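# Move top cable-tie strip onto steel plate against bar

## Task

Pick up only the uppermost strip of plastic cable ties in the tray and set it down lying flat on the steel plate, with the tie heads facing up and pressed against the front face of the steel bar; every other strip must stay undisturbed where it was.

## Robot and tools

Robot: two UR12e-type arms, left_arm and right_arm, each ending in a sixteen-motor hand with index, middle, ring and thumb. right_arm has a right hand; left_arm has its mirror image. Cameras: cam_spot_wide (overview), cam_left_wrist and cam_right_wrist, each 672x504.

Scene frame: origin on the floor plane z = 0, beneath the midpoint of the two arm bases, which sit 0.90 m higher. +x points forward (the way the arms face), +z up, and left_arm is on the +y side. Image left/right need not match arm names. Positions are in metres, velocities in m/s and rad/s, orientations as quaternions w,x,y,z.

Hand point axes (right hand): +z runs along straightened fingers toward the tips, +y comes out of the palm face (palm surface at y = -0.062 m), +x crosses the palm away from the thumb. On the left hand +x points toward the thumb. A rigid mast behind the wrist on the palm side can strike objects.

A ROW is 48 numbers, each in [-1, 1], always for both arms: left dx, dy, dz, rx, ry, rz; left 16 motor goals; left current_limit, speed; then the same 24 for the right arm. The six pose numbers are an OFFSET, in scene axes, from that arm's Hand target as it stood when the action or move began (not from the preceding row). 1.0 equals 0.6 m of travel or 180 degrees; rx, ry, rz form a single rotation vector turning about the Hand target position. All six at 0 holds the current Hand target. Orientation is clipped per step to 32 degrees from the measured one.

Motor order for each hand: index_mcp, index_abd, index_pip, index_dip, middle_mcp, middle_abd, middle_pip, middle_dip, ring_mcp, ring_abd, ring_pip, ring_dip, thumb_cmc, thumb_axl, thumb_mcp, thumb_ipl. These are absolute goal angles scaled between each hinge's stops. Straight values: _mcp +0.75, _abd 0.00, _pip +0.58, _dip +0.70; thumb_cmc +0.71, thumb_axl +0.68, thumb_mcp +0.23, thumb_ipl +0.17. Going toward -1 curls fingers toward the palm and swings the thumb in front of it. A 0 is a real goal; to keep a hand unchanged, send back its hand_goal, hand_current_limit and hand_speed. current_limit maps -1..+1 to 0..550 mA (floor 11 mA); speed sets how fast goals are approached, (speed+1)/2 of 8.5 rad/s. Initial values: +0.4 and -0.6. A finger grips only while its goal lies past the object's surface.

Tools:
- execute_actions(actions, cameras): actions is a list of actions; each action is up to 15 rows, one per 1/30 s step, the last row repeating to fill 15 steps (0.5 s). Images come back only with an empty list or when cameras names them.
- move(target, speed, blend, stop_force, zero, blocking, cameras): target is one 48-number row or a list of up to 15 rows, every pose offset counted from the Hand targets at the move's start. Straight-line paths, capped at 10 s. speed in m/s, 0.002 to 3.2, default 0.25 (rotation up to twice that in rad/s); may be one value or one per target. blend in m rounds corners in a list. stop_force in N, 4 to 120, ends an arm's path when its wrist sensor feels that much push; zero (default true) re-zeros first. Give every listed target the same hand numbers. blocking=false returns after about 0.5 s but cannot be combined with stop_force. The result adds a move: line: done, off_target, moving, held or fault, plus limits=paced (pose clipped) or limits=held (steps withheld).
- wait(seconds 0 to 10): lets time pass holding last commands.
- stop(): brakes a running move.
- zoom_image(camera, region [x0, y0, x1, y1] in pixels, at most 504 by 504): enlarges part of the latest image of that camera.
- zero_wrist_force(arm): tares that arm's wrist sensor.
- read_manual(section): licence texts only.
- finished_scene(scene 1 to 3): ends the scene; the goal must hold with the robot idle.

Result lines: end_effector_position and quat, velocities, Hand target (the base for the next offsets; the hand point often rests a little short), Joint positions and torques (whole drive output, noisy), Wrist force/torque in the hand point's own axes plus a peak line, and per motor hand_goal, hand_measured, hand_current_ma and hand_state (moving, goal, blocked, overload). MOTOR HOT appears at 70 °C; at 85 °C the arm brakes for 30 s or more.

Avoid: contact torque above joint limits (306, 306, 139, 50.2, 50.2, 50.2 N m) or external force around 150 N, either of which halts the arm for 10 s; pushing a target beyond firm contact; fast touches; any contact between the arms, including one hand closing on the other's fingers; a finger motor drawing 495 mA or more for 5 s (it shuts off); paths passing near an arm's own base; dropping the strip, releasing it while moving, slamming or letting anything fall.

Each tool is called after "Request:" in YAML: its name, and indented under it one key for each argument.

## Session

Request:
execute_actions:
  actions: []

Request:
zoom_image:
  camera: "cam_spot_wide"
  region: [240, 60, 480, 310]

Scene clock: 0.00 s.
left_arm: end_effector_position=(+0.3760, +0.7014, +1.1300) hand_goal=(+0.754, +0.000, +0.576, +0.696, +0.754, +0.000, +0.576, +0.696, +0.754, +0.000, +0.576, +0.696, +0.714, +0.678, +0.226, +0.168) hand_measured=(+0.754, +0.000, +0.576, +0.696, +0.754, +0.000, +0.576, +0.696, +0.754, +0.000, +0.576, +0.696, +0.714, +0.678, +0.226, +0.168) hand_current_ma=(+0, +0, +0, +0, +0, +0, +0, +0, +0, +0, +0, +0, +0, +0, +0, +0) hand_state=(goal, goal, goal, goal, goal, goal, goal, goal, goal, goal, goal, goal, goal, goal, goal, goal) hand_current_limit=0.40 hand_speed=-0.60 end_effector_quat_wxyz=(+0.000, +0.000, +1.000, +0.000) | right_arm: end_effector_position=(+0.4214, -0.3986, +1.1300) hand_goal=(+0.754, +0.000, +0.576, +0.696, +0.754, +0.000, +0.576, +0.696, +0.754, +0.000, +0.576, +0.696, +0.714, +0.678, +0.226, +0.168) hand_measured=(+0.754, +0.000, +0.576, +0.696, +0.754, +0.000, +0.576, +0.696, +0.754, +0.000, +0.576, +0.696, +0.714, +0.678, +0.226, +0.168) hand_current_ma=(+0, +0, +0, +0, +0, +0, +0, +0, +0, +0, +0, +0, +0, +0, +0, +0) hand_state=(goal, goal, goal, goal, goal, goal, goal, goal, goal, goal, goal, goal, goal, goal, goal, goal) hand_current_limit=0.40 hand_speed=-0.60 end_effector_quat_wxyz=(+0.000, +0.000, +1.000, +0.000)
Joint positions: left_arm=[-0.281 -1.556 2.144 0.983 1.571 1.29] | right_arm=[-0.28 -1.556 2.144 0.983 1.571 1.29]
Joint velocities: within noise
Joint torques (N m): no reading
Motor temperatures (°C): left_arm=[33 31 28 33 43 31] | right_arm=[40 34 25 44 41 42]
Wrist force (N): no reading
Wrist torque (N m): no reading
Wrist force, peak (N): no reading
Hand target: left_arm +0.3760, +0.7014, +1.1300; +0.000, +0.000, +1.000, +0.000 | right_arm +0.4214, -0.3986, +1.1300; +0.000, +0.000, +1.000, +0.000

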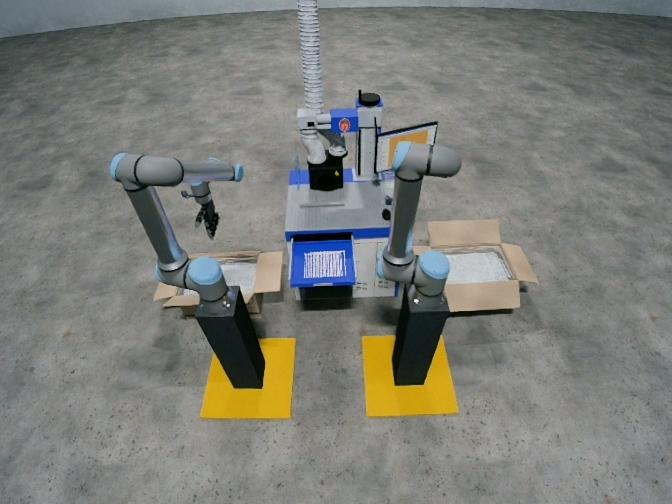

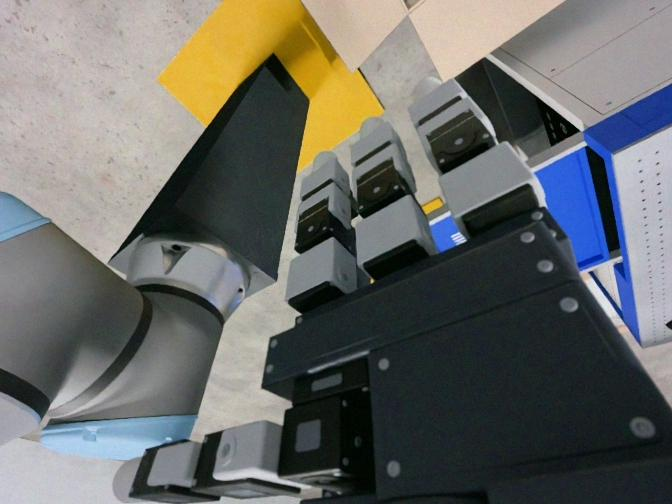

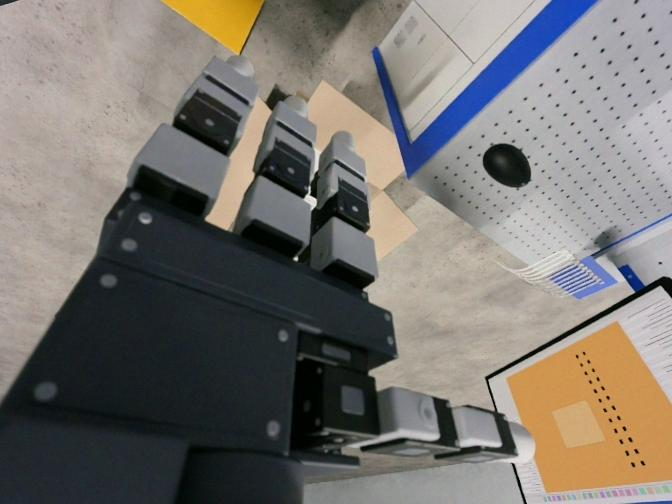

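Scaled by 2.016 from the camera's 672x504 image, which has a finer 960x720 frame.

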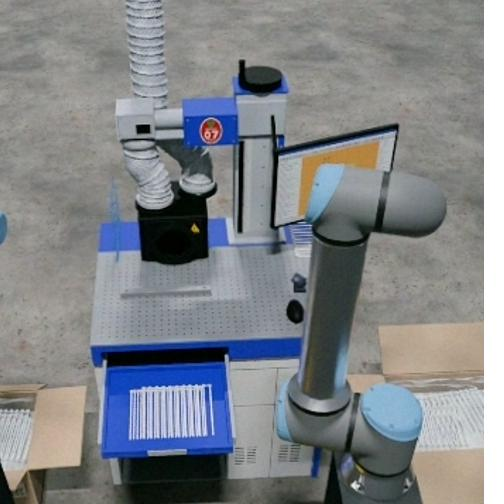

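Request:
move:
  target:
    - [0.5127,-0.4685,-0.2995,0,0,0.2155,0.754,0,0.576,0.696,0.754,0,0.576,0.696,0.754,0,0.576,0.696,0.714,0.678,0.226,0.168,0.4,-0.6,0.131,0.2477,-0.2167,-0.373,-0.3245,0.4443,-0.135,0,0.27,0.304,-0.272,0,0.4015,0.551,-0.30,0,-0.80,-0.174,-0.662,0.678,0.0,0.168,0.3,-0.6]
  speed: 0.35
  cameras: ["all"]

Scene clock: 4.37 s.
left_arm: end_effector_position=(+0.6836, +0.4202, +0.9503) hand_goal=(+0.754, +0.000, +0.576, +0.696, +0.754, +0.000, +0.576, +0.696, +0.754, +0.000, +0.576, +0.696, +0.714, +0.678, +0.226, +0.168) hand_measured=(+0.754, +0.000, +0.576, +0.696, +0.754, +0.000, +0.576, +0.696, +0.754, +0.000, +0.576, +0.696, +0.714, +0.678, +0.224, +0.168) hand_current_ma=(-3, +0, +3, +0, -3, +0, +3, +0, -3, +0, +3, +0, +1, -3, -11, -1) hand_state=(goal, goal, goal, goal, goal, goal, goal, goal, goal, goal, goal, goal, goal, goal, goal, goal) hand_current_limit=0.40 hand_speed=-0.60 end_effector_quat_wxyz=(+0.000, -0.332, +0.943, +0.000) | right_arm: end_effector_position=(+0.4999, -0.2500, +0.9999) hand_goal=(-0.134, +0.000, +0.270, +0.304, -0.272, +0.000, +0.402, +0.552, -0.300, +0.000, -0.800, -0.174, -0.662, +0.678, +0.000, +0.168) hand_measured=(-0.134, +0.000, +0.274, +0.308, -0.272, +0.000, +0.404, +0.556, -0.296, +0.000, -0.794, -0.172, -0.662, +0.678, -0.002, +0.168) hand_current_ma=(+0, +0, +1, +1, +0, +0, +0, +1, +1, +0, +2, +0, +0, +0, +0, +0) hand_state=(goal, goal, goal, goal, goal, goal, goal, goal, goal, goal, goal, goal, goal, goal, goal, goal) hand_current_limit=0.30 hand_speed=-0.60 end_effector_quat_wxyz=(-0.422, +0.578, -0.503, +0.485)
Joint positions: left_arm=[-0.463 -0.83 1.458 0.943 1.571 0.431] | right_arm=[0.362 -1.534 2.431 -0.711 1.927 -0.073]
Joint torques (N m): left_arm=[10.3 -74.51 -32.56 2.17 -1.11 1.74] | right_arm=[-20.88 -47.15 -31.37 -3.62 1.03 -0.41]
Wrist force (N): left_arm=[-0.3 -0.2 -0.3] | right_arm=[0.8 -2.9 2.4]
Wrist torque (N m): left_arm=[-0.01 0.02 -0.12] | right_arm=[-0.06 -0.08 -0.04]
Wrist force, peak (N): left_arm=[-0.5 -1.8 0.5] | right_arm=[0.8 -2.9 2.4]
Hand target: left_arm +0.6836, +0.4203, +0.9503; +0.000, -0.332, +0.943, +0.000 | right_arm +0.5000, -0.2500, +1.0000; -0.422, +0.578, -0.503, +0.485
Off the commanded pose: left_arm 0.000 m, 0 deg | right_arm 0.000 m, 0 deg.
move: done

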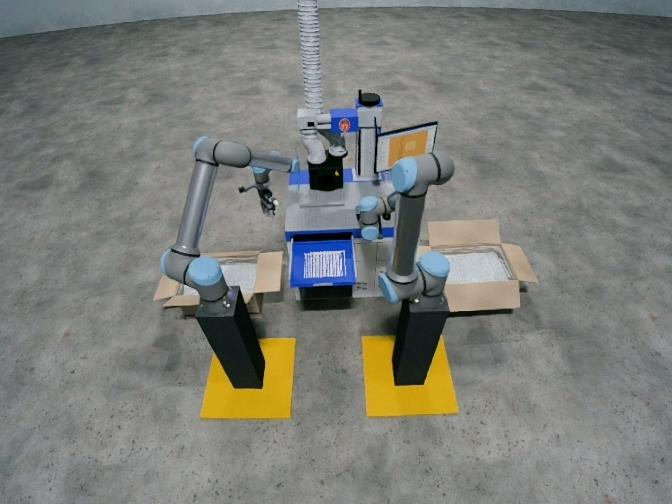

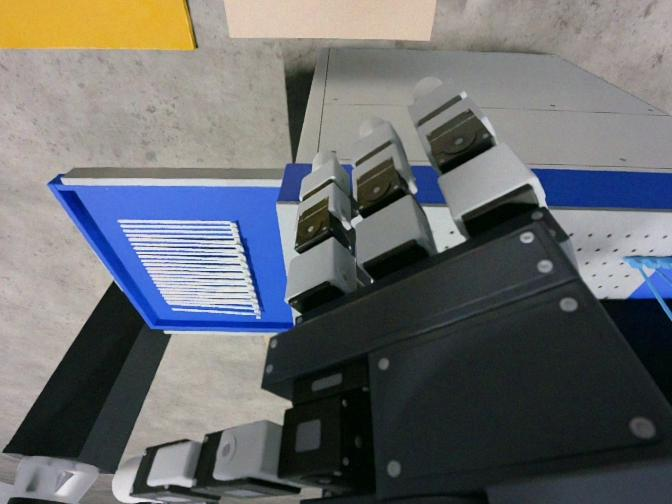

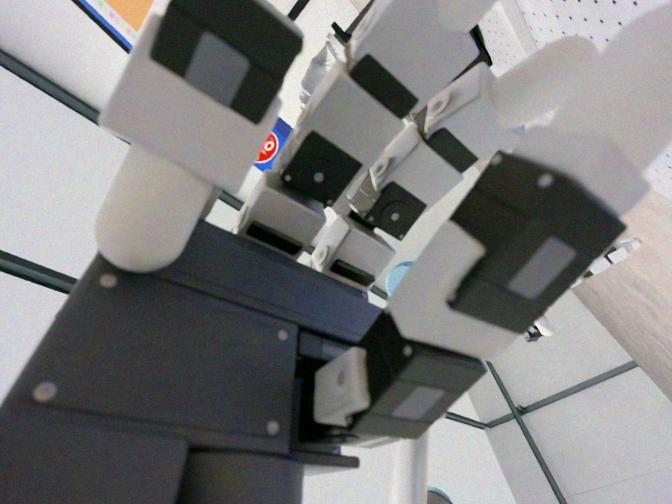

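Request:
zoom_image:
  camera: "cam_left_wrist"
  region: [100, 190, 300, 340]

Request:
zoom_image:
  camera: "cam_left_wrist"
  region: [200, 200, 280, 260]

Request:
zoom_image:
  camera: "cam_left_wrist"
  region: [200, 260, 300, 335]

Scaled by 2.520 from the camera's 672x504 image, which has a finer 960x720 frame.

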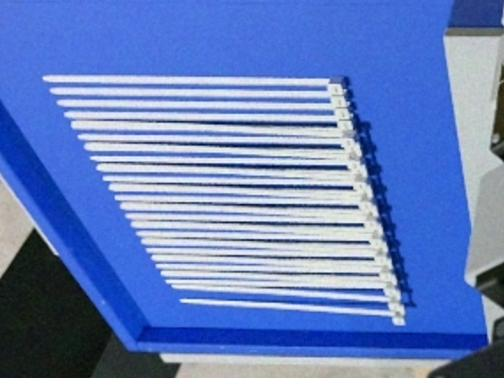

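Scaled by 6.300 from the camera's 672x504 image, which has a finer 960x720 frame.

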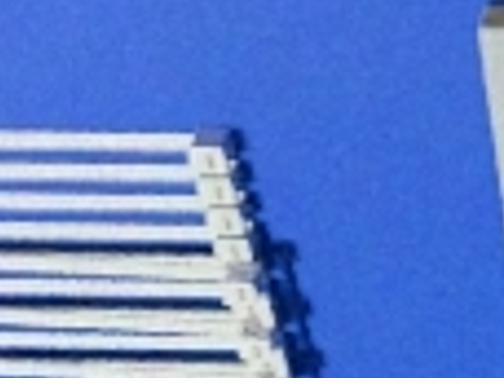

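Scaled by 5.040 from the camera's 672x504 image, which has a finer 960x720 frame.

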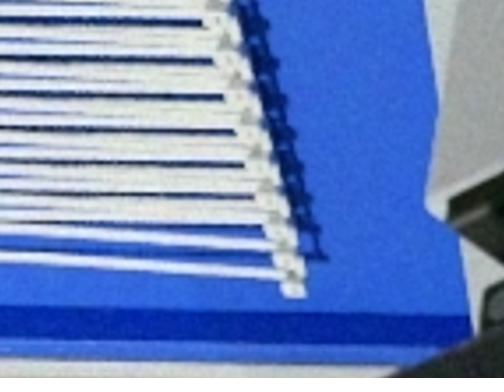

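Request:
move:
  target:
    - [-0.1943,-0.2988,-0.1333,0,0,0,0.754,0,0.576,0.696,0.754,0,0.576,0.696,0.754,0,0.576,0.696,0.714,0.678,0.226,0.168,0.4,-0.6,0,0,0,0,0,0,-0.135,0,0.27,0.304,-0.272,0,0.4015,0.551,-0.30,0,-0.80,-0.174,-0.662,0.678,0.0,0.168,0.3,-0.6]
  speed: 0.3
  cameras: ["cam_left_wrist"]

Request:
zoom_image:
  camera: "cam_left_wrist"
  region: [150, 130, 390, 310]

Scene clock: 6.97 s.
left_arm: end_effector_position=(+0.5670, +0.2411, +0.8703) hand_goal=(+0.754, +0.000, +0.576, +0.696, +0.754, +0.000, +0.576, +0.696, +0.754, +0.000, +0.576, +0.696, +0.714, +0.678, +0.226, +0.168) hand_measured=(+0.754, +0.000, +0.576, +0.696, +0.750, -0.004, +0.574, +0.694, +0.498, -0.296, +0.528, +0.678, +0.714, +0.678, +0.224, +0.168) hand_current_ma=(-3, +0, +3, +0, -17, -11, -11, -10, -385, -385, -210, -79, +1, -3, -11, -1) hand_state=(goal, goal, goal, goal, goal, goal, goal, goal, blocked, blocked, blocked, goal, goal, goal, goal, goal) hand_current_limit=0.40 hand_speed=-0.60 end_effector_quat_wxyz=(+0.000, -0.332, +0.943, +0.000) | right_arm: end_effector_position=(+0.5000, -0.2500, +1.0000) hand_goal=(-0.134, +0.000, +0.270, +0.304, -0.272, +0.000, +0.402, +0.552, -0.300, +0.000, -0.800, -0.174, -0.662, +0.678, +0.000, +0.168) hand_measured=(-0.134, +0.000, +0.274, +0.308, -0.272, +0.000, +0.404, +0.556, -0.296, +0.000, -0.794, -0.172, -0.662, +0.678, -0.002, +0.168) hand_current_ma=(+0, +0, +1, +1, +0, +0, +0, +1, +1, +0, +2, +0, +0, +0, +0, +0) hand_state=(goal, goal, goal, goal, goal, goal, goal, goal, goal, goal, goal, goal, goal, goal, goal, goal) hand_current_limit=0.30 hand_speed=-0.60 end_effector_quat_wxyz=(-0.422, +0.578, -0.503, +0.485)
Joint positions: left_arm=[-0.755 -0.8 1.583 0.787 1.571 0.139] | right_arm=[0.362 -1.534 2.431 -0.711 1.927 -0.073]
Joint torques (N m): left_arm=[-10.06 -85.5 -37.55 5.72 -0.3 -0.89] | right_arm=[-16.7 -47.62 -34.13 -3.02 0.21 -1.61]
Wrist force (N): left_arm=[-3.0 1.9 -2.6] | right_arm=[0.7 -2.7 2.3]
Wrist torque (N m): left_arm=[0.03 -0.31 -0.43] | right_arm=[-0.04 -0.08 -0.04]
Wrist force, peak (N): left_arm=[-6.1 3.3 -12.6] | right_arm=[0.7 -2.7 2.7]
Hand target: left_arm +0.5670, +0.2410, +0.8703; +0.000, -0.332, +0.943, +0.000 | right_arm +0.5000, -0.2500, +1.0000; -0.422, +0.578, -0.503, +0.485
Off the commanded pose: left_arm 0.000 m, 0 deg | right_arm 0.000 m, 0 deg.
move: done
Images, in order (width x height): cam_left_wrist 672x504.

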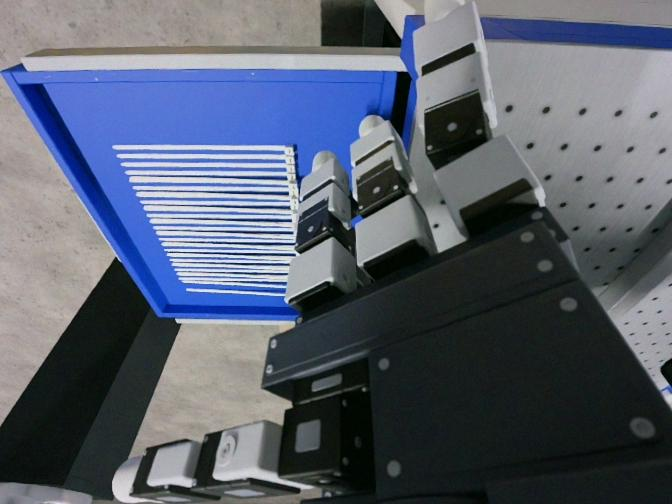

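Scaled by 2.100 from the camera's 672x504 image, which has a finer 960x720 frame.

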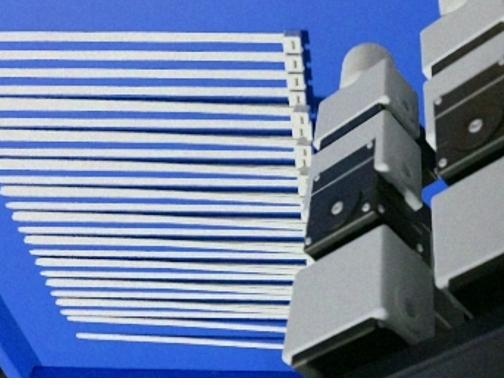

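Request:
move:
  target:
    - [0,0,0.05,0,0,0,0.754,0,0.576,0.696,0.754,0,0.576,0.696,0.754,0,0.576,0.696,0.714,0.678,0.226,0.168,0.4,-0.6,0,0,0,0,0,0,-0.135,0,0.27,0.304,-0.272,0,0.4015,0.551,-0.30,0,-0.80,-0.174,-0.662,0.678,0.0,0.168,0.3,-0.6]
    - [0.15,0,0.15,0,0,0,0.754,0,0.576,0.696,0.754,0,0.576,0.696,0.754,0,0.576,0.696,0.714,0.678,0.226,0.168,0.4,-0.6,0,0,0,0,0,0,-0.135,0,0.27,0.304,-0.272,0,0.4015,0.551,-0.30,0,-0.80,-0.174,-0.662,0.678,0.0,0.168,0.3,-0.6]
  speed: 0.15
  blend: [0.01,0]
  cameras: ["cam_left_wrist"]

Request:
zoom_image:
  camera: "cam_left_wrist"
  region: [110, 160, 310, 310]

Request:
zoom_image:
  camera: "cam_left_wrist"
  region: [220, 165, 290, 218]

Request:
zoom_image:
  camera: "cam_left_wrist"
  region: [220, 210, 300, 300]

Scene clock: 8.87 s.
left_arm: end_effector_position=(+0.6570, +0.2411, +0.9602) hand_goal=(+0.754, +0.000, +0.576, +0.696, +0.754, +0.000, +0.576, +0.696, +0.754, +0.000, +0.576, +0.696, +0.714, +0.678, +0.226, +0.168) hand_measured=(+0.754, +0.000, +0.576, +0.696, +0.750, -0.004, +0.574, +0.694, +0.750, -0.004, +0.574, +0.694, +0.714, +0.678, +0.224, +0.168) hand_current_ma=(-3, +0, +3, +0, -14, -10, -11, -10, -16, -11, -11, -11, +1, -3, -12, -1) hand_state=(goal, goal, goal, goal, goal, goal, goal, goal, goal, goal, goal, goal, goal, goal, goal, goal) hand_current_limit=0.40 hand_speed=-0.60 end_effector_quat_wxyz=(+0.000, -0.332, +0.943, +0.000) | right_arm: end_effector_position=(+0.5000, -0.2500, +1.0000) hand_goal=(-0.134, +0.000, +0.270, +0.304, -0.272, +0.000, +0.402, +0.552, -0.300, +0.000, -0.800, -0.174, -0.662, +0.678, +0.000, +0.168) hand_measured=(-0.134, +0.000, +0.274, +0.308, -0.272, +0.000, +0.404, +0.556, -0.296, +0.000, -0.794, -0.172, -0.662, +0.678, -0.002, +0.168) hand_current_ma=(+0, +0, +1, +1, +0, +0, +0, +1, +1, +0, +2, +0, +0, +0, +0, +0) hand_state=(goal, goal, goal, goal, goal, goal, goal, goal, goal, goal, goal, goal, goal, goal, goal, goal) hand_current_limit=0.30 hand_speed=-0.60 end_effector_quat_wxyz=(-0.422, +0.578, -0.503, +0.485)
Joint positions: left_arm=[-0.676 -0.788 1.357 1.001 1.571 0.217] | right_arm=[0.362 -1.534 2.431 -0.711 1.927 -0.073]
Joint torques (N m): left_arm=[-11.06 -89.08 -37.52 3.66 1.99 -3.51] | right_arm=[-16.23 -47.93 -33.13 -1.82 0.53 -0.8]
Wrist force (N): left_arm=[-0.6 0.4 -1.3] | right_arm=[0.5 -2.4 2.2]
Wrist torque (N m): left_arm=[0.17 0.02 -0.07] | right_arm=[0.02 -0.04 -0.06]
Wrist force, peak (N): left_arm=[-3.5 2.1 -2.7] | right_arm=[0.6 -2.9 2.7]
Hand target: left_arm +0.6570, +0.2410, +0.9603; +0.000, -0.332, +0.943, +0.000 | right_arm +0.5000, -0.2500, +1.0000; -0.422, +0.578, -0.503, +0.485
Off the commanded pose: left_arm 0.000 m, 0 deg | right_arm 0.000 m, 0 deg.
move: done
Images, in order (width x height): cam_left_wrist 672x504.

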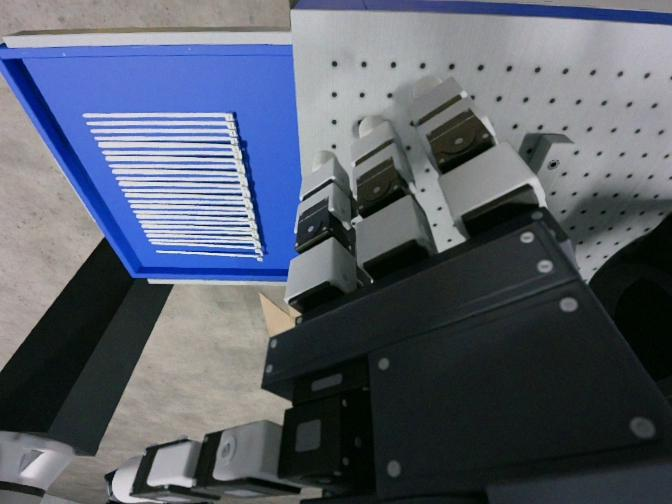

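Scaled by 2.520 from the camera's 672x504 image, which has a finer 960x720 frame.

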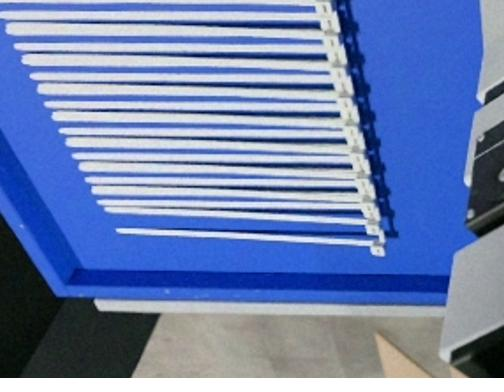

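Scaled by 7.200 from the camera's 672x504 image, which has a finer 960x720 frame.

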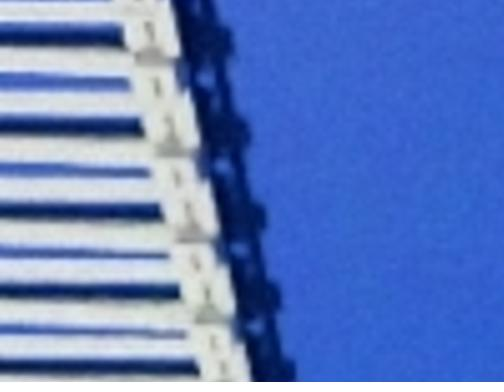

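Scaled by 5.600 from the camera's 672x504 image, which has a finer 960x720 frame.

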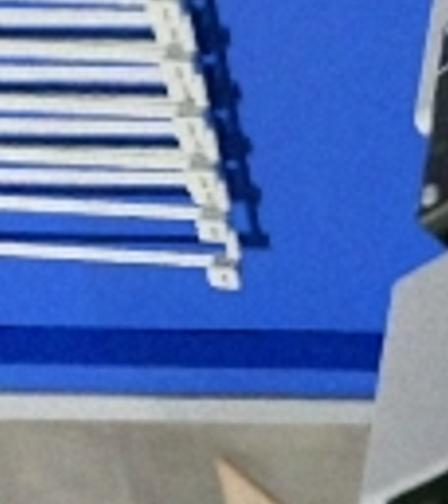

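Request:
zoom_image:
  camera: "cam_left_wrist"
  region: [200, 100, 290, 170]

Request:
zoom_image:
  camera: "cam_left_wrist"
  region: [225, 215, 285, 275]

Scaled by 5.600 from the camera's 672x504 image, which has a finer 960x720 frame.

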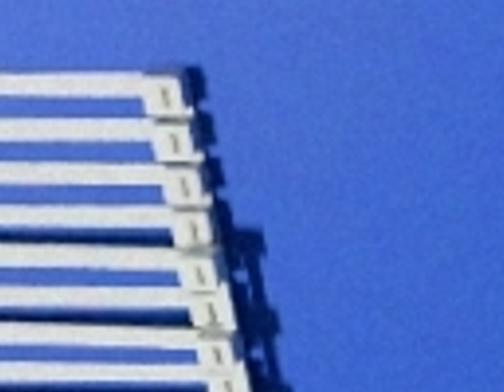

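Scaled by 8.400 from the camera's 672x504 image, which has a finer 960x720 frame.

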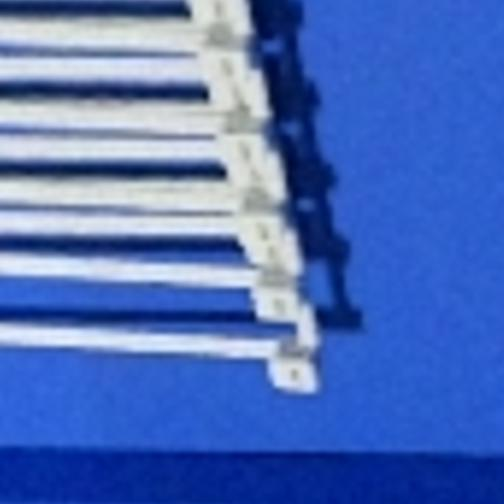

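Request:
move:
  target:
    - [-0.34,-0.068,-0.05,0,-0.182,-0.5747,0.754,0,0.576,0.696,0.754,0,0.576,0.696,0.754,0,0.576,0.696,0.714,0.678,0.226,0.168,0.4,-0.6,-0.083,-0.2167,0,0,0,0,-0.135,0,0.27,0.304,-0.272,0,0.4015,0.551,-0.30,0,-0.80,-0.174,-0.662,0.678,0.0,0.168,0.3,-0.6]
    - [-0.3402,-0.3798,-0.1425,0,-0.396,-0.918,0.754,0,0.576,0.696,0.754,0,0.576,0.696,0.754,0,0.576,0.696,0.714,0.678,0.226,0.168,0.4,-0.6,-0.083,-0.2167,0,0,0,0,-0.135,0,0.27,0.304,-0.272,0,0.4015,0.551,-0.30,0,-0.80,-0.174,-0.662,0.678,0.0,0.168,0.3,-0.6]
  speed: 0.5
  blend: [0.05,0]
  cameras: ["cam_left_wrist"]

Scene clock: 15.90 s.
left_arm: end_effector_position=(+0.4530, +0.0132, +0.8748) hand_goal=(+0.754, +0.000, +0.576, +0.696, +0.754, +0.000, +0.576, +0.696, +0.754, +0.000, +0.576, +0.696, +0.714, +0.678, +0.226, +0.168) hand_measured=(+0.756, +0.000, +0.576, +0.696, +0.756, +0.000, +0.574, +0.694, +0.756, +0.000, +0.574, +0.694, +0.716, +0.678, +0.224, +0.168) hand_current_ma=(+9, +0, +3, +0, +9, -2, -5, -9, +11, -2, -5, -10, +10, -3, -12, -1) hand_state=(goal, goal, goal, goal, goal, goal, goal, goal, goal, goal, goal, goal, goal, goal, goal, goal) hand_current_limit=0.40 hand_speed=-0.60 end_effector_quat_wxyz=(+0.374, +0.866, +0.305, -0.132) | right_arm: end_effector_position=(+0.4502, -0.3800, +1.0000) hand_goal=(-0.134, +0.000, +0.270, +0.304, -0.272, +0.000, +0.402, +0.552, -0.300, +0.000, -0.800, -0.174, -0.662, +0.678, +0.000, +0.168) hand_measured=(-0.134, +0.000, +0.274, +0.308, -0.272, +0.000, +0.404, +0.556, -0.296, +0.000, -0.794, -0.172, -0.662, +0.678, -0.002, +0.168) hand_current_ma=(+0, +0, +1, +1, +0, +0, +0, +1, +1, +0, +2, +0, +0, +0, +0, +0) hand_state=(goal, goal, goal, goal, goal, goal, goal, goal, goal, goal, goal, goal, goal, goal, goal, goal) hand_current_limit=0.30 hand_speed=-0.60 end_effector_quat_wxyz=(-0.422, +0.578, -0.503, +0.485)
Joint positions: left_arm=[-1.056 -1.03 2.166 -0.311 1.936 2.834] | right_arm=[-0.069 -1.811 2.66 -0.675 1.503 -0.151]
Joint torques (N m): left_arm=[-12.48 -48.67 -13.87 -0.75 1.71 2.1] | right_arm=[20.27 8.33 -36.06 -4.6 2.99 2.75]
Wrist force (N): left_arm=[0.2 -0.3 -2.0] | right_arm=[0.2 -2.8 2.3]
Wrist torque (N m): left_arm=[0.18 0.05 0.01] | right_arm=[-0.05 0.00 0.10]
Wrist force, peak (N): left_arm=[-2.3 -0.3 -1.3] | right_arm=[0.4 -3.0 2.7]
Hand target: left_arm +0.4529, +0.0131, +0.8748; +0.374, +0.866, +0.305, -0.132 | right_arm +0.4502, -0.3800, +1.0000; -0.422, +0.578, -0.503, +0.485
Off the commanded pose: left_arm 0.000 m, 0 deg | right_arm 0.000 m, 0 deg.
move: done
Images, in order (width x height): cam_left_wrist 672x504.

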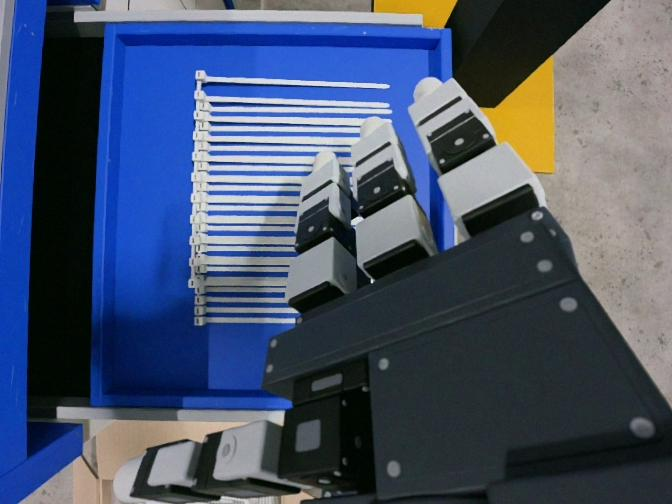

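Request:
zoom_image:
  camera: "cam_left_wrist"
  region: [170, 60, 270, 200]

Request:
zoom_image:
  camera: "cam_left_wrist"
  region: [170, 190, 270, 335]

Scaled by 3.600 from the camera's 672x504 image, which has a finer 960x720 frame.

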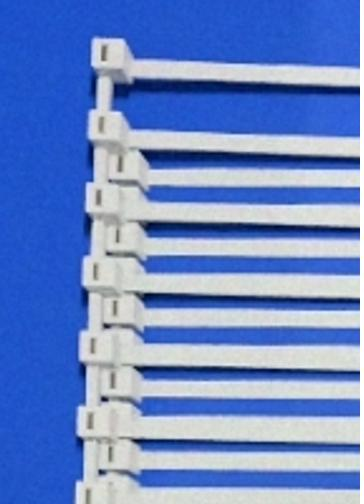

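Scaled by 3.476 from the camera's 672x504 image, which has a finer 960x720 frame.

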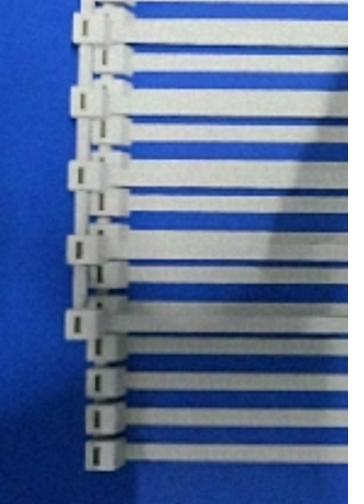

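Request:
zoom_image:
  camera: "cam_left_wrist"
  region: [180, 150, 230, 205]

Scaled by 9.164 from the camera's 672x504 image, which has a finer 960x720 frame.

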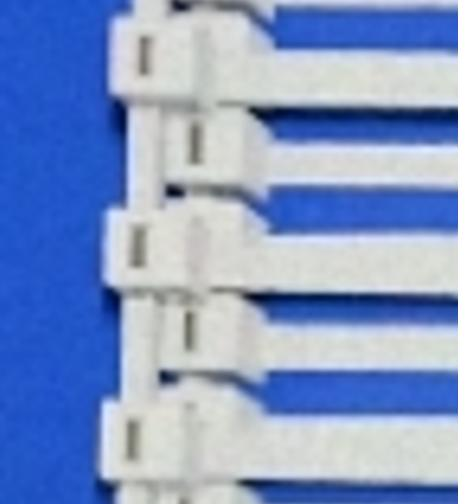

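Request:
move:
  target:
    - [0,0.3115,0.0922,0.0555,0.1568,0.364,0.754,0,0.576,0.696,0.754,0,0.576,0.696,0.754,0,0.576,0.696,0.714,0.678,0.226,0.168,0.4,-0.6,0.05,0.05,0,0,0,0,-0.135,0,0.27,0.304,-0.272,0,0.4015,0.551,-0.30,0,-0.80,-0.174,-0.662,0.678,0.0,0.168,0.3,-0.6]
    - [0.3845,0.6787,0.126,0,-0.3957,-0.9184,0.754,0,0.576,0.696,0.754,0,0.576,0.696,0.754,0,0.576,0.696,0.714,0.678,0.226,0.168,0.4,-0.6,0.1667,0.3,-0.1667,0,0,0,-0.135,0,0.27,0.304,-0.272,0,0.4015,0.551,-0.30,0,-0.80,-0.174,-0.662,0.678,0.0,0.168,0.3,-0.6]
    - [0.3845,0.6787,0.126,0,-0.3957,-0.9184,0.754,0,0.576,0.696,0.754,0,0.576,0.696,0.754,0,0.576,0.696,0.714,0.678,0.226,0.168,0.4,-0.6,0.2497,0.6177,-0.3667,0,0,0,-0.135,0,0.27,0.304,-0.272,0,0.4015,0.551,-0.30,0,-0.80,-0.174,-0.662,0.678,0.0,0.168,0.3,-0.6]
  speed: [0.65,0.65,0.25]
  blend: [0.05,0.03,0]
  cameras: ["cam_left_wrist"]

Request:
zoom_image:
  camera: "cam_left_wrist"
  region: [150, 180, 350, 330]

Scene clock: 22.67 s.
left_arm: end_effector_position=(+0.6836, +0.4203, +0.9504) hand_goal=(+0.754, +0.000, +0.576, +0.696, +0.754, +0.000, +0.576, +0.696, +0.754, +0.000, +0.576, +0.696, +0.714, +0.678, +0.226, +0.168) hand_measured=(+0.754, +0.000, +0.576, +0.696, +0.754, +0.000, +0.574, +0.694, +0.754, +0.000, +0.574, +0.694, +0.716, +0.678, +0.224, +0.168) hand_current_ma=(+3, +0, +3, +0, +3, -2, -5, -9, +2, -2, -5, -10, +8, -3, -12, -1) hand_state=(goal, goal, goal, goal, goal, goal, goal, goal, goal, goal, goal, goal, goal, goal, goal, goal) hand_current_limit=0.40 hand_speed=-0.60 end_effector_quat_wxyz=(+0.000, -0.332, +0.943, +0.000) | right_arm: end_effector_position=(+0.5999, -0.0094, +0.7800) hand_goal=(-0.134, +0.000, +0.270, +0.304, -0.272, +0.000, +0.402, +0.552, -0.300, +0.000, -0.800, -0.174, -0.662, +0.678, +0.000, +0.168) hand_measured=(-0.134, +0.000, +0.274, +0.308, -0.272, +0.000, +0.404, +0.554, -0.296, +0.000, -0.794, -0.172, -0.662, +0.678, -0.002, +0.168) hand_current_ma=(+0, +0, +1, +1, +0, +0, +0, +1, +1, +0, +2, +0, +0, +0, +0, +0) hand_state=(goal, goal, goal, goal, goal, goal, goal, goal, goal, goal, goal, goal, goal, goal, goal, goal) hand_current_limit=0.30 hand_speed=-0.60 end_effector_quat_wxyz=(-0.422, +0.578, -0.503, +0.485)
Joint positions: left_arm=[-0.463 -0.829 1.457 0.944 1.57 0.43] | right_arm=[0.686 -0.851 1.976 -0.902 2.244 0.002]
Joint torques (N m): left_arm=[8.23 -74.77 -41.71 6.41 -0.98 -2.98] | right_arm=[-12.04 -67.09 -24.34 -3.9 -2.36 -2.4]
Wrist force (N): left_arm=[-0.6 0.2 -1.4] | right_arm=[0.2 -2.5 2.5]
Wrist torque (N m): left_arm=[0.13 0.06 -0.16] | right_arm=[-0.03 -0.03 -0.08]
Wrist force, peak (N): left_arm=[-2.5 0.3 -1.0] | right_arm=[1.8 -3.1 2.0]
Hand target: left_arm +0.6836, +0.4203, +0.9504; +0.000, -0.332, +0.943, +0.000 | right_arm +0.6000, -0.0094, +0.7800; -0.422, +0.578, -0.503, +0.485
Off the commanded pose: left_arm 0.000 m, 0 deg | right_arm 0.000 m, 0 deg.
move: done
Images, in order (width x height): cam_left_wrist 672x504.

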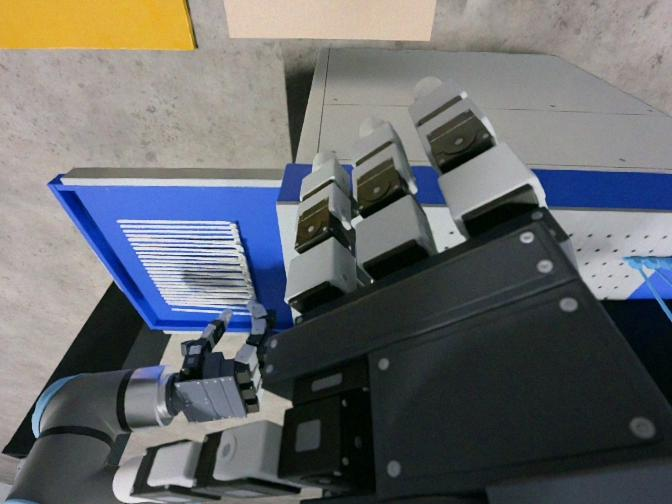

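Scaled by 2.520 from the camera's 672x504 image, which has a finer 960x720 frame.

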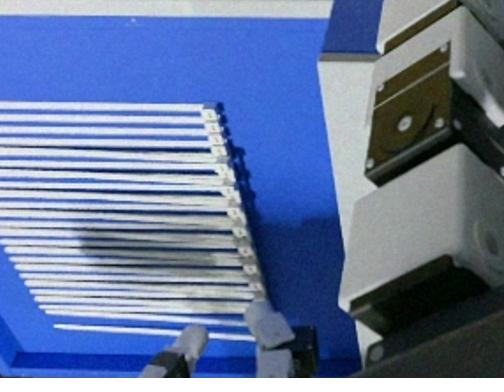

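Request:
move:
  target:
    - [0,0,0,0,0,0,0.754,0,0.576,0.696,0.754,0,0.576,0.696,0.754,0,0.576,0.696,0.714,0.678,0.226,0.168,0.4,-0.6,0.0007,0,-0.0867,0,0,0,-0.135,0,0.27,0.304,-0.272,0,0.4015,0.551,-0.30,0,-0.80,-0.174,-0.662,0.678,0.0,0.168,0.3,-0.6]
  speed: 0.08
  cameras: ["cam_left_wrist"]

Request:
zoom_image:
  camera: "cam_left_wrist"
  region: [200, 240, 300, 340]

Scene clock: 23.77 s.
left_arm: end_effector_position=(+0.6836, +0.4203, +0.9504) hand_goal=(+0.754, +0.000, +0.576, +0.696, +0.754, +0.000, +0.576, +0.696, +0.754, +0.000, +0.576, +0.696, +0.714, +0.678, +0.226, +0.168) hand_measured=(+0.754, +0.000, +0.576, +0.696, +0.754, +0.000, +0.574, +0.694, +0.754, +0.000, +0.574, +0.694, +0.716, +0.678, +0.224, +0.168) hand_current_ma=(+3, +0, +3, +0, +3, -2, -5, -9, +2, -2, -5, -10, +8, -3, -12, -1) hand_state=(goal, goal, goal, goal, goal, goal, goal, goal, goal, goal, goal, goal, goal, goal, goal, goal) hand_current_limit=0.40 hand_speed=-0.60 end_effector_quat_wxyz=(+0.000, -0.332, +0.943, +0.000) | right_arm: end_effector_position=(+0.6005, -0.0093, +0.7279) hand_goal=(-0.134, +0.000, +0.270, +0.304, -0.272, +0.000, +0.402, +0.552, -0.300, +0.000, -0.800, -0.174, -0.662, +0.678, +0.000, +0.168) hand_measured=(-0.134, +0.000, +0.274, +0.308, -0.272, +0.000, +0.404, +0.554, -0.296, +0.000, -0.794, -0.172, -0.662, +0.678, -0.002, +0.168) hand_current_ma=(+0, +0, +1, +1, +0, +0, +0, +1, +1, +0, +2, +0, +0, +0, +0, +0) hand_state=(goal, goal, goal, goal, goal, goal, goal, goal, goal, goal, goal, goal, goal, goal, goal, goal) hand_current_limit=0.30 hand_speed=-0.60 end_effector_quat_wxyz=(-0.422, +0.578, -0.503, +0.485)
Joint positions: left_arm=[-0.463 -0.829 1.457 0.944 1.57 0.43] | right_arm=[0.686 -0.766 1.962 -0.973 2.244 0.002]
Joint torques (N m): left_arm=[10.44 -72.5 -42.03 6.35 -1.54 -2.95] | right_arm=[-17.46 -96.67 -11.89 2.72 -2.24 -3.32]
Wrist force (N): left_arm=[-0.7 -0.3 -1.0] | right_arm=[0.3 -2.7 2.3]
Wrist torque (N m): left_arm=[0.03 0.07 -0.15] | right_arm=[-0.03 -0.02 -0.04]
Wrist force, peak (N): left_arm=[-0.8 0.1 -1.4] | right_arm=[0.5 -3.6 2.4]
Hand target: left_arm +0.6836, +0.4203, +0.9504; +0.000, -0.332, +0.943, +0.000 | right_arm +0.6004, -0.0094, +0.7280; -0.422, +0.578, -0.503, +0.485
Off the commanded pose: left_arm 0.000 m, 0 deg | right_arm 0.000 m, 0 deg.
move: done
Images, in order (width x height): cam_left_wrist 672x504.

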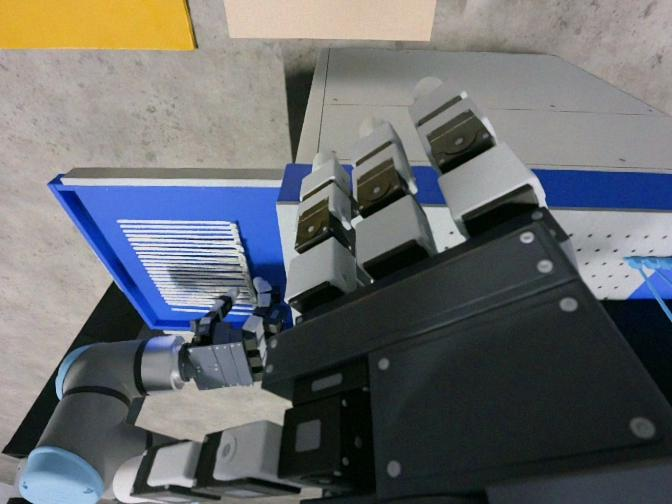

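Scaled by 5.040 from the camera's 672x504 image, which has a finer 960x720 frame.

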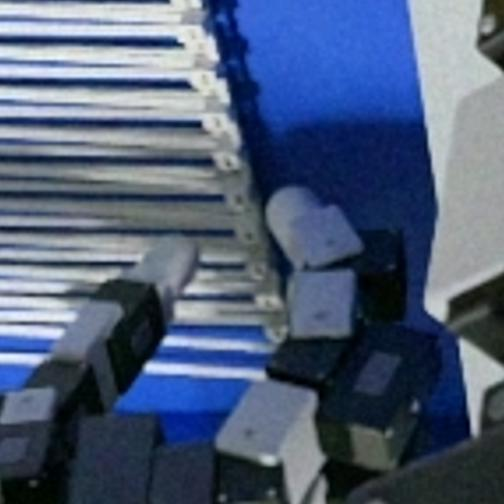

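Request:
zoom_image:
  camera: "cam_left_wrist"
  region: [215, 250, 275, 310]

Scaled by 8.400 from the camera's 672x504 image, which has a finer 960x720 frame.

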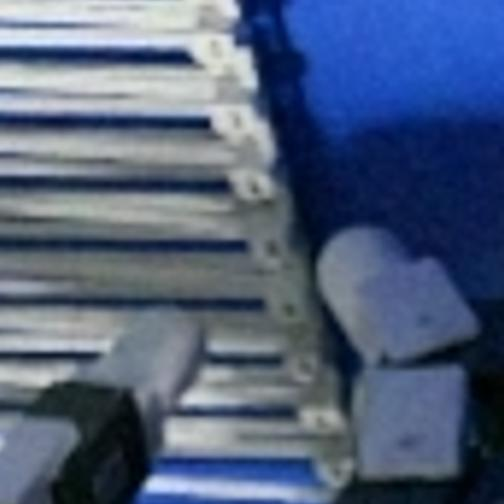

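Request:
move:
  target:
    - [0,0,0,0,0,0,0.754,0,0.576,0.696,0.754,0,0.576,0.696,0.754,0,0.576,0.696,0.714,0.678,0.226,0.168,0.4,-0.6,0,0,-0.04,0,0,0,-0.135,0,0.27,0.304,-0.272,0,0.4015,0.551,-0.30,0,-0.80,-0.174,-0.662,0.678,0.0,0.168,0.3,-0.6]
  speed: 0.01
  stop_force: 4
  cameras: ["cam_left_wrist"]

Request:
zoom_image:
  camera: "cam_left_wrist"
  region: [215, 240, 275, 300]

Scene clock: 30.57 s.
left_arm: end_effector_position=(+0.6836, +0.4203, +0.9504) hand_goal=(+0.754, +0.000, +0.576, +0.696, +0.754, +0.000, +0.576, +0.696, +0.754, +0.000, +0.576, +0.696, +0.714, +0.678, +0.226, +0.168) hand_measured=(+0.754, +0.000, +0.576, +0.696, +0.754, +0.000, +0.574, +0.694, +0.754, +0.000, +0.574, +0.694, +0.716, +0.678, +0.224, +0.168) hand_current_ma=(+3, +0, +3, +0, +3, -2, -5, -9, +2, -2, -5, -10, +8, -3, -12, -1) hand_state=(goal, goal, goal, goal, goal, goal, goal, goal, goal, goal, goal, goal, goal, goal, goal, goal) hand_current_limit=0.40 hand_speed=-0.60 end_effector_quat_wxyz=(+0.000, -0.332, +0.943, +0.000) | right_arm: end_effector_position=(+0.6004, -0.0094, +0.7091) hand_goal=(-0.134, +0.000, +0.270, +0.304, -0.272, +0.000, +0.402, +0.552, -0.300, +0.000, -0.800, -0.174, -0.662, +0.678, +0.000, +0.168) hand_measured=(-0.134, -0.002, +0.270, +0.304, -0.272, +0.000, +0.402, +0.552, -0.296, +0.000, -0.794, -0.172, -0.662, +0.678, +0.000, +0.168) hand_current_ma=(+0, +0, +0, +0, +0, +0, +0, +0, +1, +0, +2, +0, +0, +0, +0, +0) hand_state=(goal, goal, goal, goal, goal, goal, goal, goal, goal, goal, goal, goal, goal, goal, goal, goal) hand_current_limit=0.30 hand_speed=-0.60 end_effector_quat_wxyz=(-0.422, +0.578, -0.503, +0.485)
Joint positions: left_arm=[-0.463 -0.829 1.457 0.944 1.57 0.43] | right_arm=[0.686 -0.735 1.956 -0.998 2.244 0.002]
Joint torques (N m): left_arm=[10.11 -74.16 -41.72 6.44 -1.43 -2.91] | right_arm=[3.21 -93.83 -9.2 2.08 0.73 0.93]
Wrist force (N): left_arm=[-0.6 0.2 -1.1] | right_arm=[0.2 -4.4 1.7]
Wrist torque (N m): left_arm=[0.11 0.05 -0.16] | right_arm=[-0.10 -0.01 -0.03]
Wrist force, peak (N): left_arm=[-1.0 0.3 -1.5] | right_arm=[0.6 -10.3 1.8]
Hand target: left_arm +0.6836, +0.4203, +0.9504; +0.000, -0.332, +0.943, +0.000 | right_arm +0.6004, -0.0094, +0.7091; -0.422, +0.578, -0.503, +0.485 (not the last commanded pose)
Off the commanded pose: left_arm 0.000 m, 0 deg | right_arm 0.005 m, 0 deg.
move: contact (right_arm)
Images, in order (width x height): cam_left_wrist 672x504.

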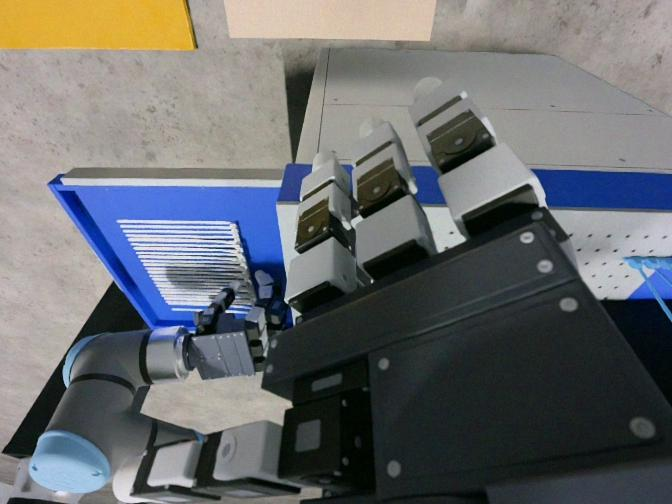

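Scaled by 8.400 from the camera's 672x504 image, which has a finer 960x720 frame.

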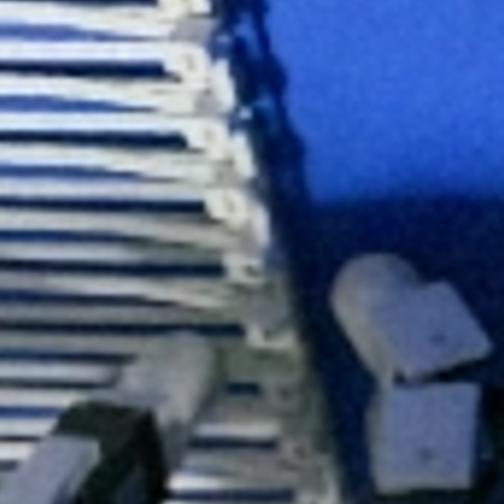

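Request:
zoom_image:
  camera: "cam_left_wrist"
  region: [228, 265, 264, 301]

Scaled by 14.000 from the camera's 672x504 image, which has a finer 960x720 frame.

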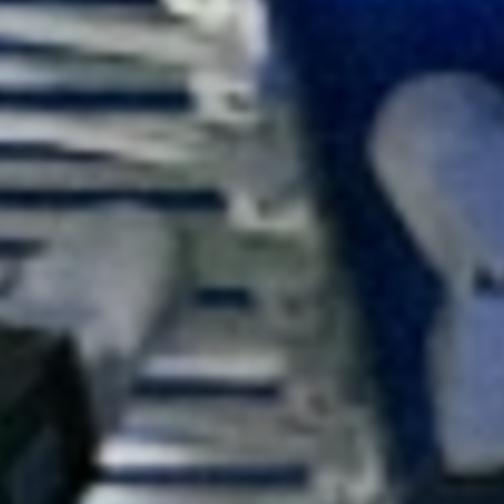

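Request:
zoom_image:
  camera: "cam_left_wrist"
  region: [220, 215, 265, 260]

Scaled by 11.200 from the camera's 672x504 image, which has a finer 960x720 frame.

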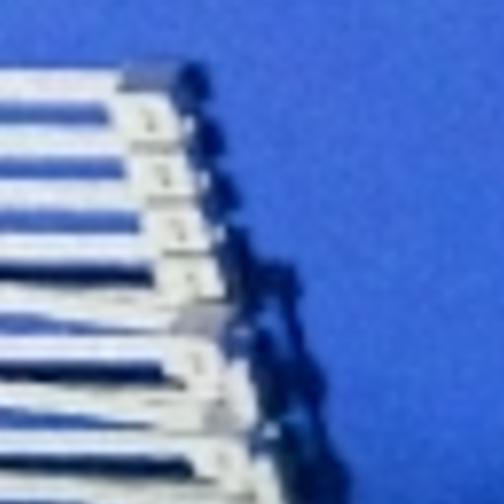

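Request:
execute_actions:
  actions:
    - [[0,0,0,0,0,0,0.754,0,0.576,0.696,0.754,0,0.576,0.696,0.754,0,0.576,0.696,0.714,0.678,0.226,0.168,0.4,-0.6,0,0,0.0011,0,0,0,-0.21,0,0.27,0.304,-0.345,0,0.4015,0.551,-0.30,0,-0.80,-0.174,-0.662,0.678,-0.01,0.168,0.0,-0.85]]
    - [[0,0,0,0,0,0,0.754,0,0.576,0.696,0.754,0,0.576,0.696,0.754,0,0.576,0.696,0.714,0.678,0.226,0.168,0.4,-0.6,0,0,0,0,0,0,-0.235,0,0.27,0.304,-0.37,0,0.4015,0.551,-0.30,0,-0.80,-0.174,-0.662,0.678,-0.03,0.168,0.0,-0.85]]
  cameras: ["cam_left_wrist"]

Request:
zoom_image:
  camera: "cam_left_wrist"
  region: [228, 260, 268, 300]

Scene clock: 33.63 s.
left_arm: end_effector_position=(+0.6836, +0.4203, +0.9504) hand_goal=(+0.754, +0.000, +0.576, +0.696, +0.754, +0.000, +0.576, +0.696, +0.754, +0.000, +0.576, +0.696, +0.714, +0.678, +0.226, +0.168) hand_measured=(+0.754, +0.000, +0.576, +0.696, +0.754, +0.000, +0.574, +0.694, +0.754, +0.000, +0.574, +0.694, +0.716, +0.678, +0.224, +0.168) hand_current_ma=(+3, +0, +3, +0, +3, -2, -5, -9, +2, -2, -5, -10, +8, -3, -12, -1) hand_state=(goal, goal, goal, goal, goal, goal, goal, goal, goal, goal, goal, goal, goal, goal, goal, goal) hand_current_limit=0.40 hand_speed=-0.60 end_effector_quat_wxyz=(+0.000, -0.332, +0.943, +0.000) | right_arm: end_effector_position=(+0.6004, -0.0094, +0.7098) hand_goal=(-0.234, +0.000, +0.270, +0.304, -0.370, +0.000, +0.402, +0.552, -0.300, +0.000, -0.800, -0.174, -0.662, +0.678, -0.030, +0.168) hand_measured=(-0.222, -0.002, +0.272, +0.304, -0.356, +0.000, +0.404, +0.552, -0.296, +0.000, -0.794, -0.172, -0.662, +0.678, -0.018, +0.168) hand_current_ma=(+6, +0, +0, +0, +8, +0, +0, +0, +1, +0, +2, +0, +0, +0, +8, +0) hand_state=(goal, goal, goal, goal, goal, goal, goal, goal, goal, goal, goal, goal, goal, goal, goal, goal) hand_current_limit=0.00 hand_speed=-0.85 end_effector_quat_wxyz=(-0.422, +0.578, -0.503, +0.485)
Joint positions: left_arm=[-0.463 -0.829 1.457 0.944 1.57 0.43] | right_arm=[0.686 -0.736 1.956 -0.997 2.244 0.002]
Joint torques (N m): left_arm=[12.04 -73.79 -41.7 6.49 -1.03 -2.74] | right_arm=[2.39 -62.02 -19.4 -3.32 0.74 0.63]
Wrist force (N): left_arm=[-0.7 0.3 -1.0] | right_arm=[0.3 -3.5 2.6]
Wrist torque (N m): left_arm=[0.11 0.06 -0.17] | right_arm=[-0.06 -0.02 -0.03]
Wrist force, peak (N): left_arm=[-0.7 0.3 -1.5] | right_arm=[0.4 -5.1 2.2]
Hand target: left_arm +0.6836, +0.4203, +0.9504; +0.000, -0.332, +0.943, +0.000 | right_arm +0.6004, -0.0094, +0.7098; -0.422, +0.578, -0.503, +0.485
Off the commanded pose: left_arm 0.000 m, 0 deg | right_arm 0.000 m, 0 deg.
Images, in order (width x height): cam_left_wrist 672x504.

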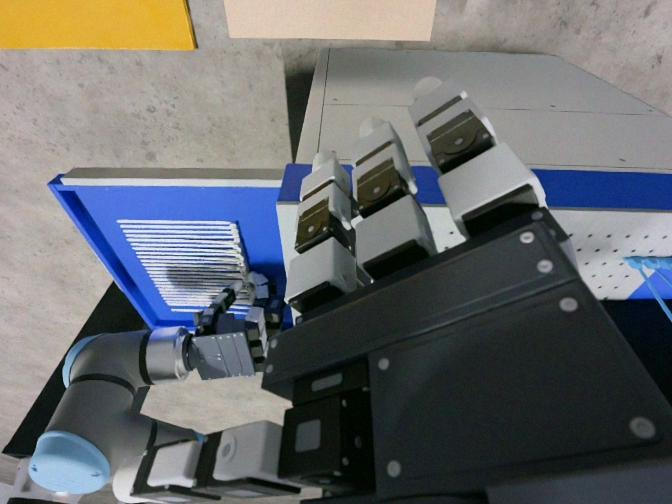

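Scaled by 12.600 from the camera's 672x504 image, which has a finer 960x720 frame.

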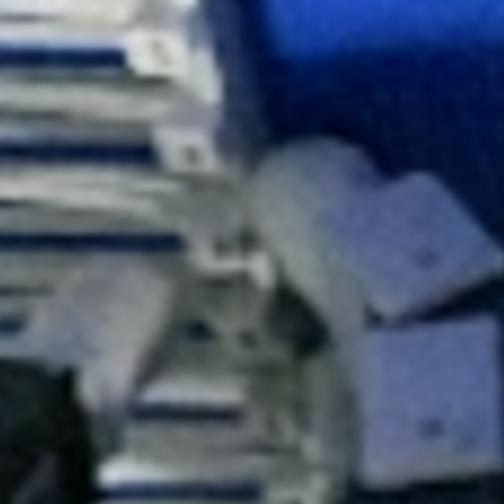

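Request:
execute_actions:
  actions:
    - [[0,0,0,0,0,0,0.754,0,0.576,0.696,0.754,0,0.576,0.696,0.754,0,0.576,0.696,0.714,0.678,0.226,0.168,0.4,-0.6,0,0,0,0,0,0,-0.25,0,0.27,0.304,-0.385,0,0.4015,0.551,-0.30,0,-0.80,-0.174,-0.662,0.678,-0.045,0.168,0.0,-0.85]]

Request:
execute_actions:
  actions:
    - [[0,0,0,0,0,0,0.754,0,0.576,0.696,0.754,0,0.576,0.696,0.754,0,0.576,0.696,0.714,0.678,0.226,0.168,0.4,-0.6,0,0,0,0,0,0,-0.265,0,0.27,0.304,-0.40,0,0.4015,0.551,-0.30,0,-0.80,-0.174,-0.662,0.678,-0.06,0.168,0.0,-0.85]]

Scene clock: 34.53 s.
left_arm: end_effector_position=(+0.6836, +0.4203, +0.9504) hand_goal=(+0.754, +0.000, +0.576, +0.696, +0.754, +0.000, +0.576, +0.696, +0.754, +0.000, +0.576, +0.696, +0.714, +0.678, +0.226, +0.168) hand_measured=(+0.754, +0.000, +0.576, +0.696, +0.754, +0.000, +0.574, +0.694, +0.754, +0.000, +0.574, +0.694, +0.716, +0.678, +0.224, +0.168) hand_current_ma=(+3, +0, +3, +0, +3, -2, -5, -9, +2, -2, -5, -10, +8, -3, -12, -1) hand_state=(goal, goal, goal, goal, goal, goal, goal, goal, goal, goal, goal, goal, goal, goal, goal, goal) hand_current_limit=0.40 hand_speed=-0.60 end_effector_quat_wxyz=(+0.000, -0.332, +0.943, +0.000) | right_arm: end_effector_position=(+0.6004, -0.0094, +0.7098) hand_goal=(-0.250, +0.000, +0.270, +0.304, -0.384, +0.000, +0.402, +0.552, -0.300, +0.000, -0.800, -0.174, -0.662, +0.678, -0.044, +0.168) hand_measured=(-0.234, -0.002, +0.272, +0.304, -0.368, +0.000, +0.404, +0.552, -0.296, +0.000, -0.794, -0.172, -0.662, +0.678, -0.032, +0.168) hand_current_ma=(+11, +0, +0, +0, +11, +0, +1, +0, +1, +0, +2, +0, +0, +0, +9, +0) hand_state=(goal, goal, goal, goal, goal, goal, goal, goal, goal, goal, goal, goal, goal, goal, goal, goal) hand_current_limit=0.00 hand_speed=-0.85 end_effector_quat_wxyz=(-0.422, +0.578, -0.503, +0.485)
Joint positions: left_arm=[-0.463 -0.829 1.457 0.944 1.57 0.43] | right_arm=[0.686 -0.736 1.956 -0.997 2.244 0.002]
Joint torques (N m): left_arm=[11.93 -71.38 -41.99 6.37 -1.02 -2.81] | right_arm=[0.58 -60.93 -19.55 -3.42 0.27 0.79]
Wrist force (N): left_arm=[-0.7 0.2 -1.3] | right_arm=[0.5 -2.7 2.4]
Wrist torque (N m): left_arm=[0.13 0.06 -0.17] | right_arm=[0.02 -0.02 -0.03]
Wrist force, peak (N): left_arm=[-0.5 0.3 -1.5] | right_arm=[0.0 -3.6 2.9]
Hand target: left_arm +0.6836, +0.4203, +0.9504; +0.000, -0.332, +0.943, +0.000 | right_arm +0.6004, -0.0094, +0.7098; -0.422, +0.578, -0.503, +0.485
Off the commanded pose: left_arm 0.000 m, 0 deg | right_arm 0.000 m, 0 deg.

Scene clock: 35.23 s.
left_arm: end_effector_position=(+0.6836, +0.4203, +0.9504) hand_goal=(+0.754, +0.000, +0.576, +0.696, +0.754, +0.000, +0.576, +0.696, +0.754, +0.000, +0.576, +0.696, +0.714, +0.678, +0.226, +0.168) hand_measured=(+0.754, +0.000, +0.576, +0.696, +0.754, +0.000, +0.574, +0.694, +0.754, +0.000, +0.574, +0.694, +0.716, +0.678, +0.224, +0.168) hand_current_ma=(+3, +0, +3, +0, +3, -2, -5, -9, +2, -2, -5, -10, +8, -3, -12, -1) hand_state=(goal, goal, goal, goal, goal, goal, goal, goal, goal, goal, goal, goal, goal, goal, goal, goal) hand_current_limit=0.40 hand_speed=-0.60 end_effector_quat_wxyz=(+0.000, -0.332, +0.943, +0.000) | right_arm: end_effector_position=(+0.6004, -0.0094, +0.7098) hand_goal=(-0.264, +0.000, +0.270, +0.304, -0.400, +0.000, +0.402, +0.552, -0.300, +0.000, -0.800, -0.174, -0.662, +0.678, -0.060, +0.168) hand_measured=(-0.238, -0.002, +0.276, +0.304, -0.372, +0.000, +0.408, +0.554, -0.296, +0.000, -0.794, -0.172, -0.662, +0.678, -0.036, +0.172) hand_current_ma=(+25, +0, +1, +0, +27, +0, +2, +0, +1, +0, +2, +0, +0, +0, +31, +1) hand_state=(blocked, goal, goal, goal, blocked, goal, goal, goal, goal, goal, goal, goal, goal, goal, blocked, goal) hand_current_limit=0.00 hand_speed=-0.85 end_effector_quat_wxyz=(-0.422, +0.578, -0.503, +0.485)
Joint positions: left_arm=[-0.463 -0.829 1.457 0.944 1.57 0.43] | right_arm=[0.686 -0.736 1.956 -0.997 2.244 0.002]
Joint torques (N m): left_arm=[11.97 -74 -41.97 6.24 -1.18 -2.81] | right_arm=[0.54 -62.67 -19.66 -3.09 1 0.65]
Wrist force (N): left_arm=[-1.0 0.1 -1.0] | right_arm=[0.5 -3.8 2.5]
Wrist torque (N m): left_arm=[0.09 0.10 -0.19] | right_arm=[-0.06 -0.04 -0.02]
Wrist force, peak (N): left_arm=[-0.9 0.1 -1.3] | right_arm=[0.4 -4.1 2.2]
Hand target: left_arm +0.6836, +0.4203, +0.9504; +0.000, -0.332, +0.943, +0.000 | right_arm +0.6004, -0.0094, +0.7098; -0.422, +0.578, -0.503, +0.485
Off the commanded pose: left_arm 0.000 m, 0 deg | right_arm 0.000 m, 0 deg.


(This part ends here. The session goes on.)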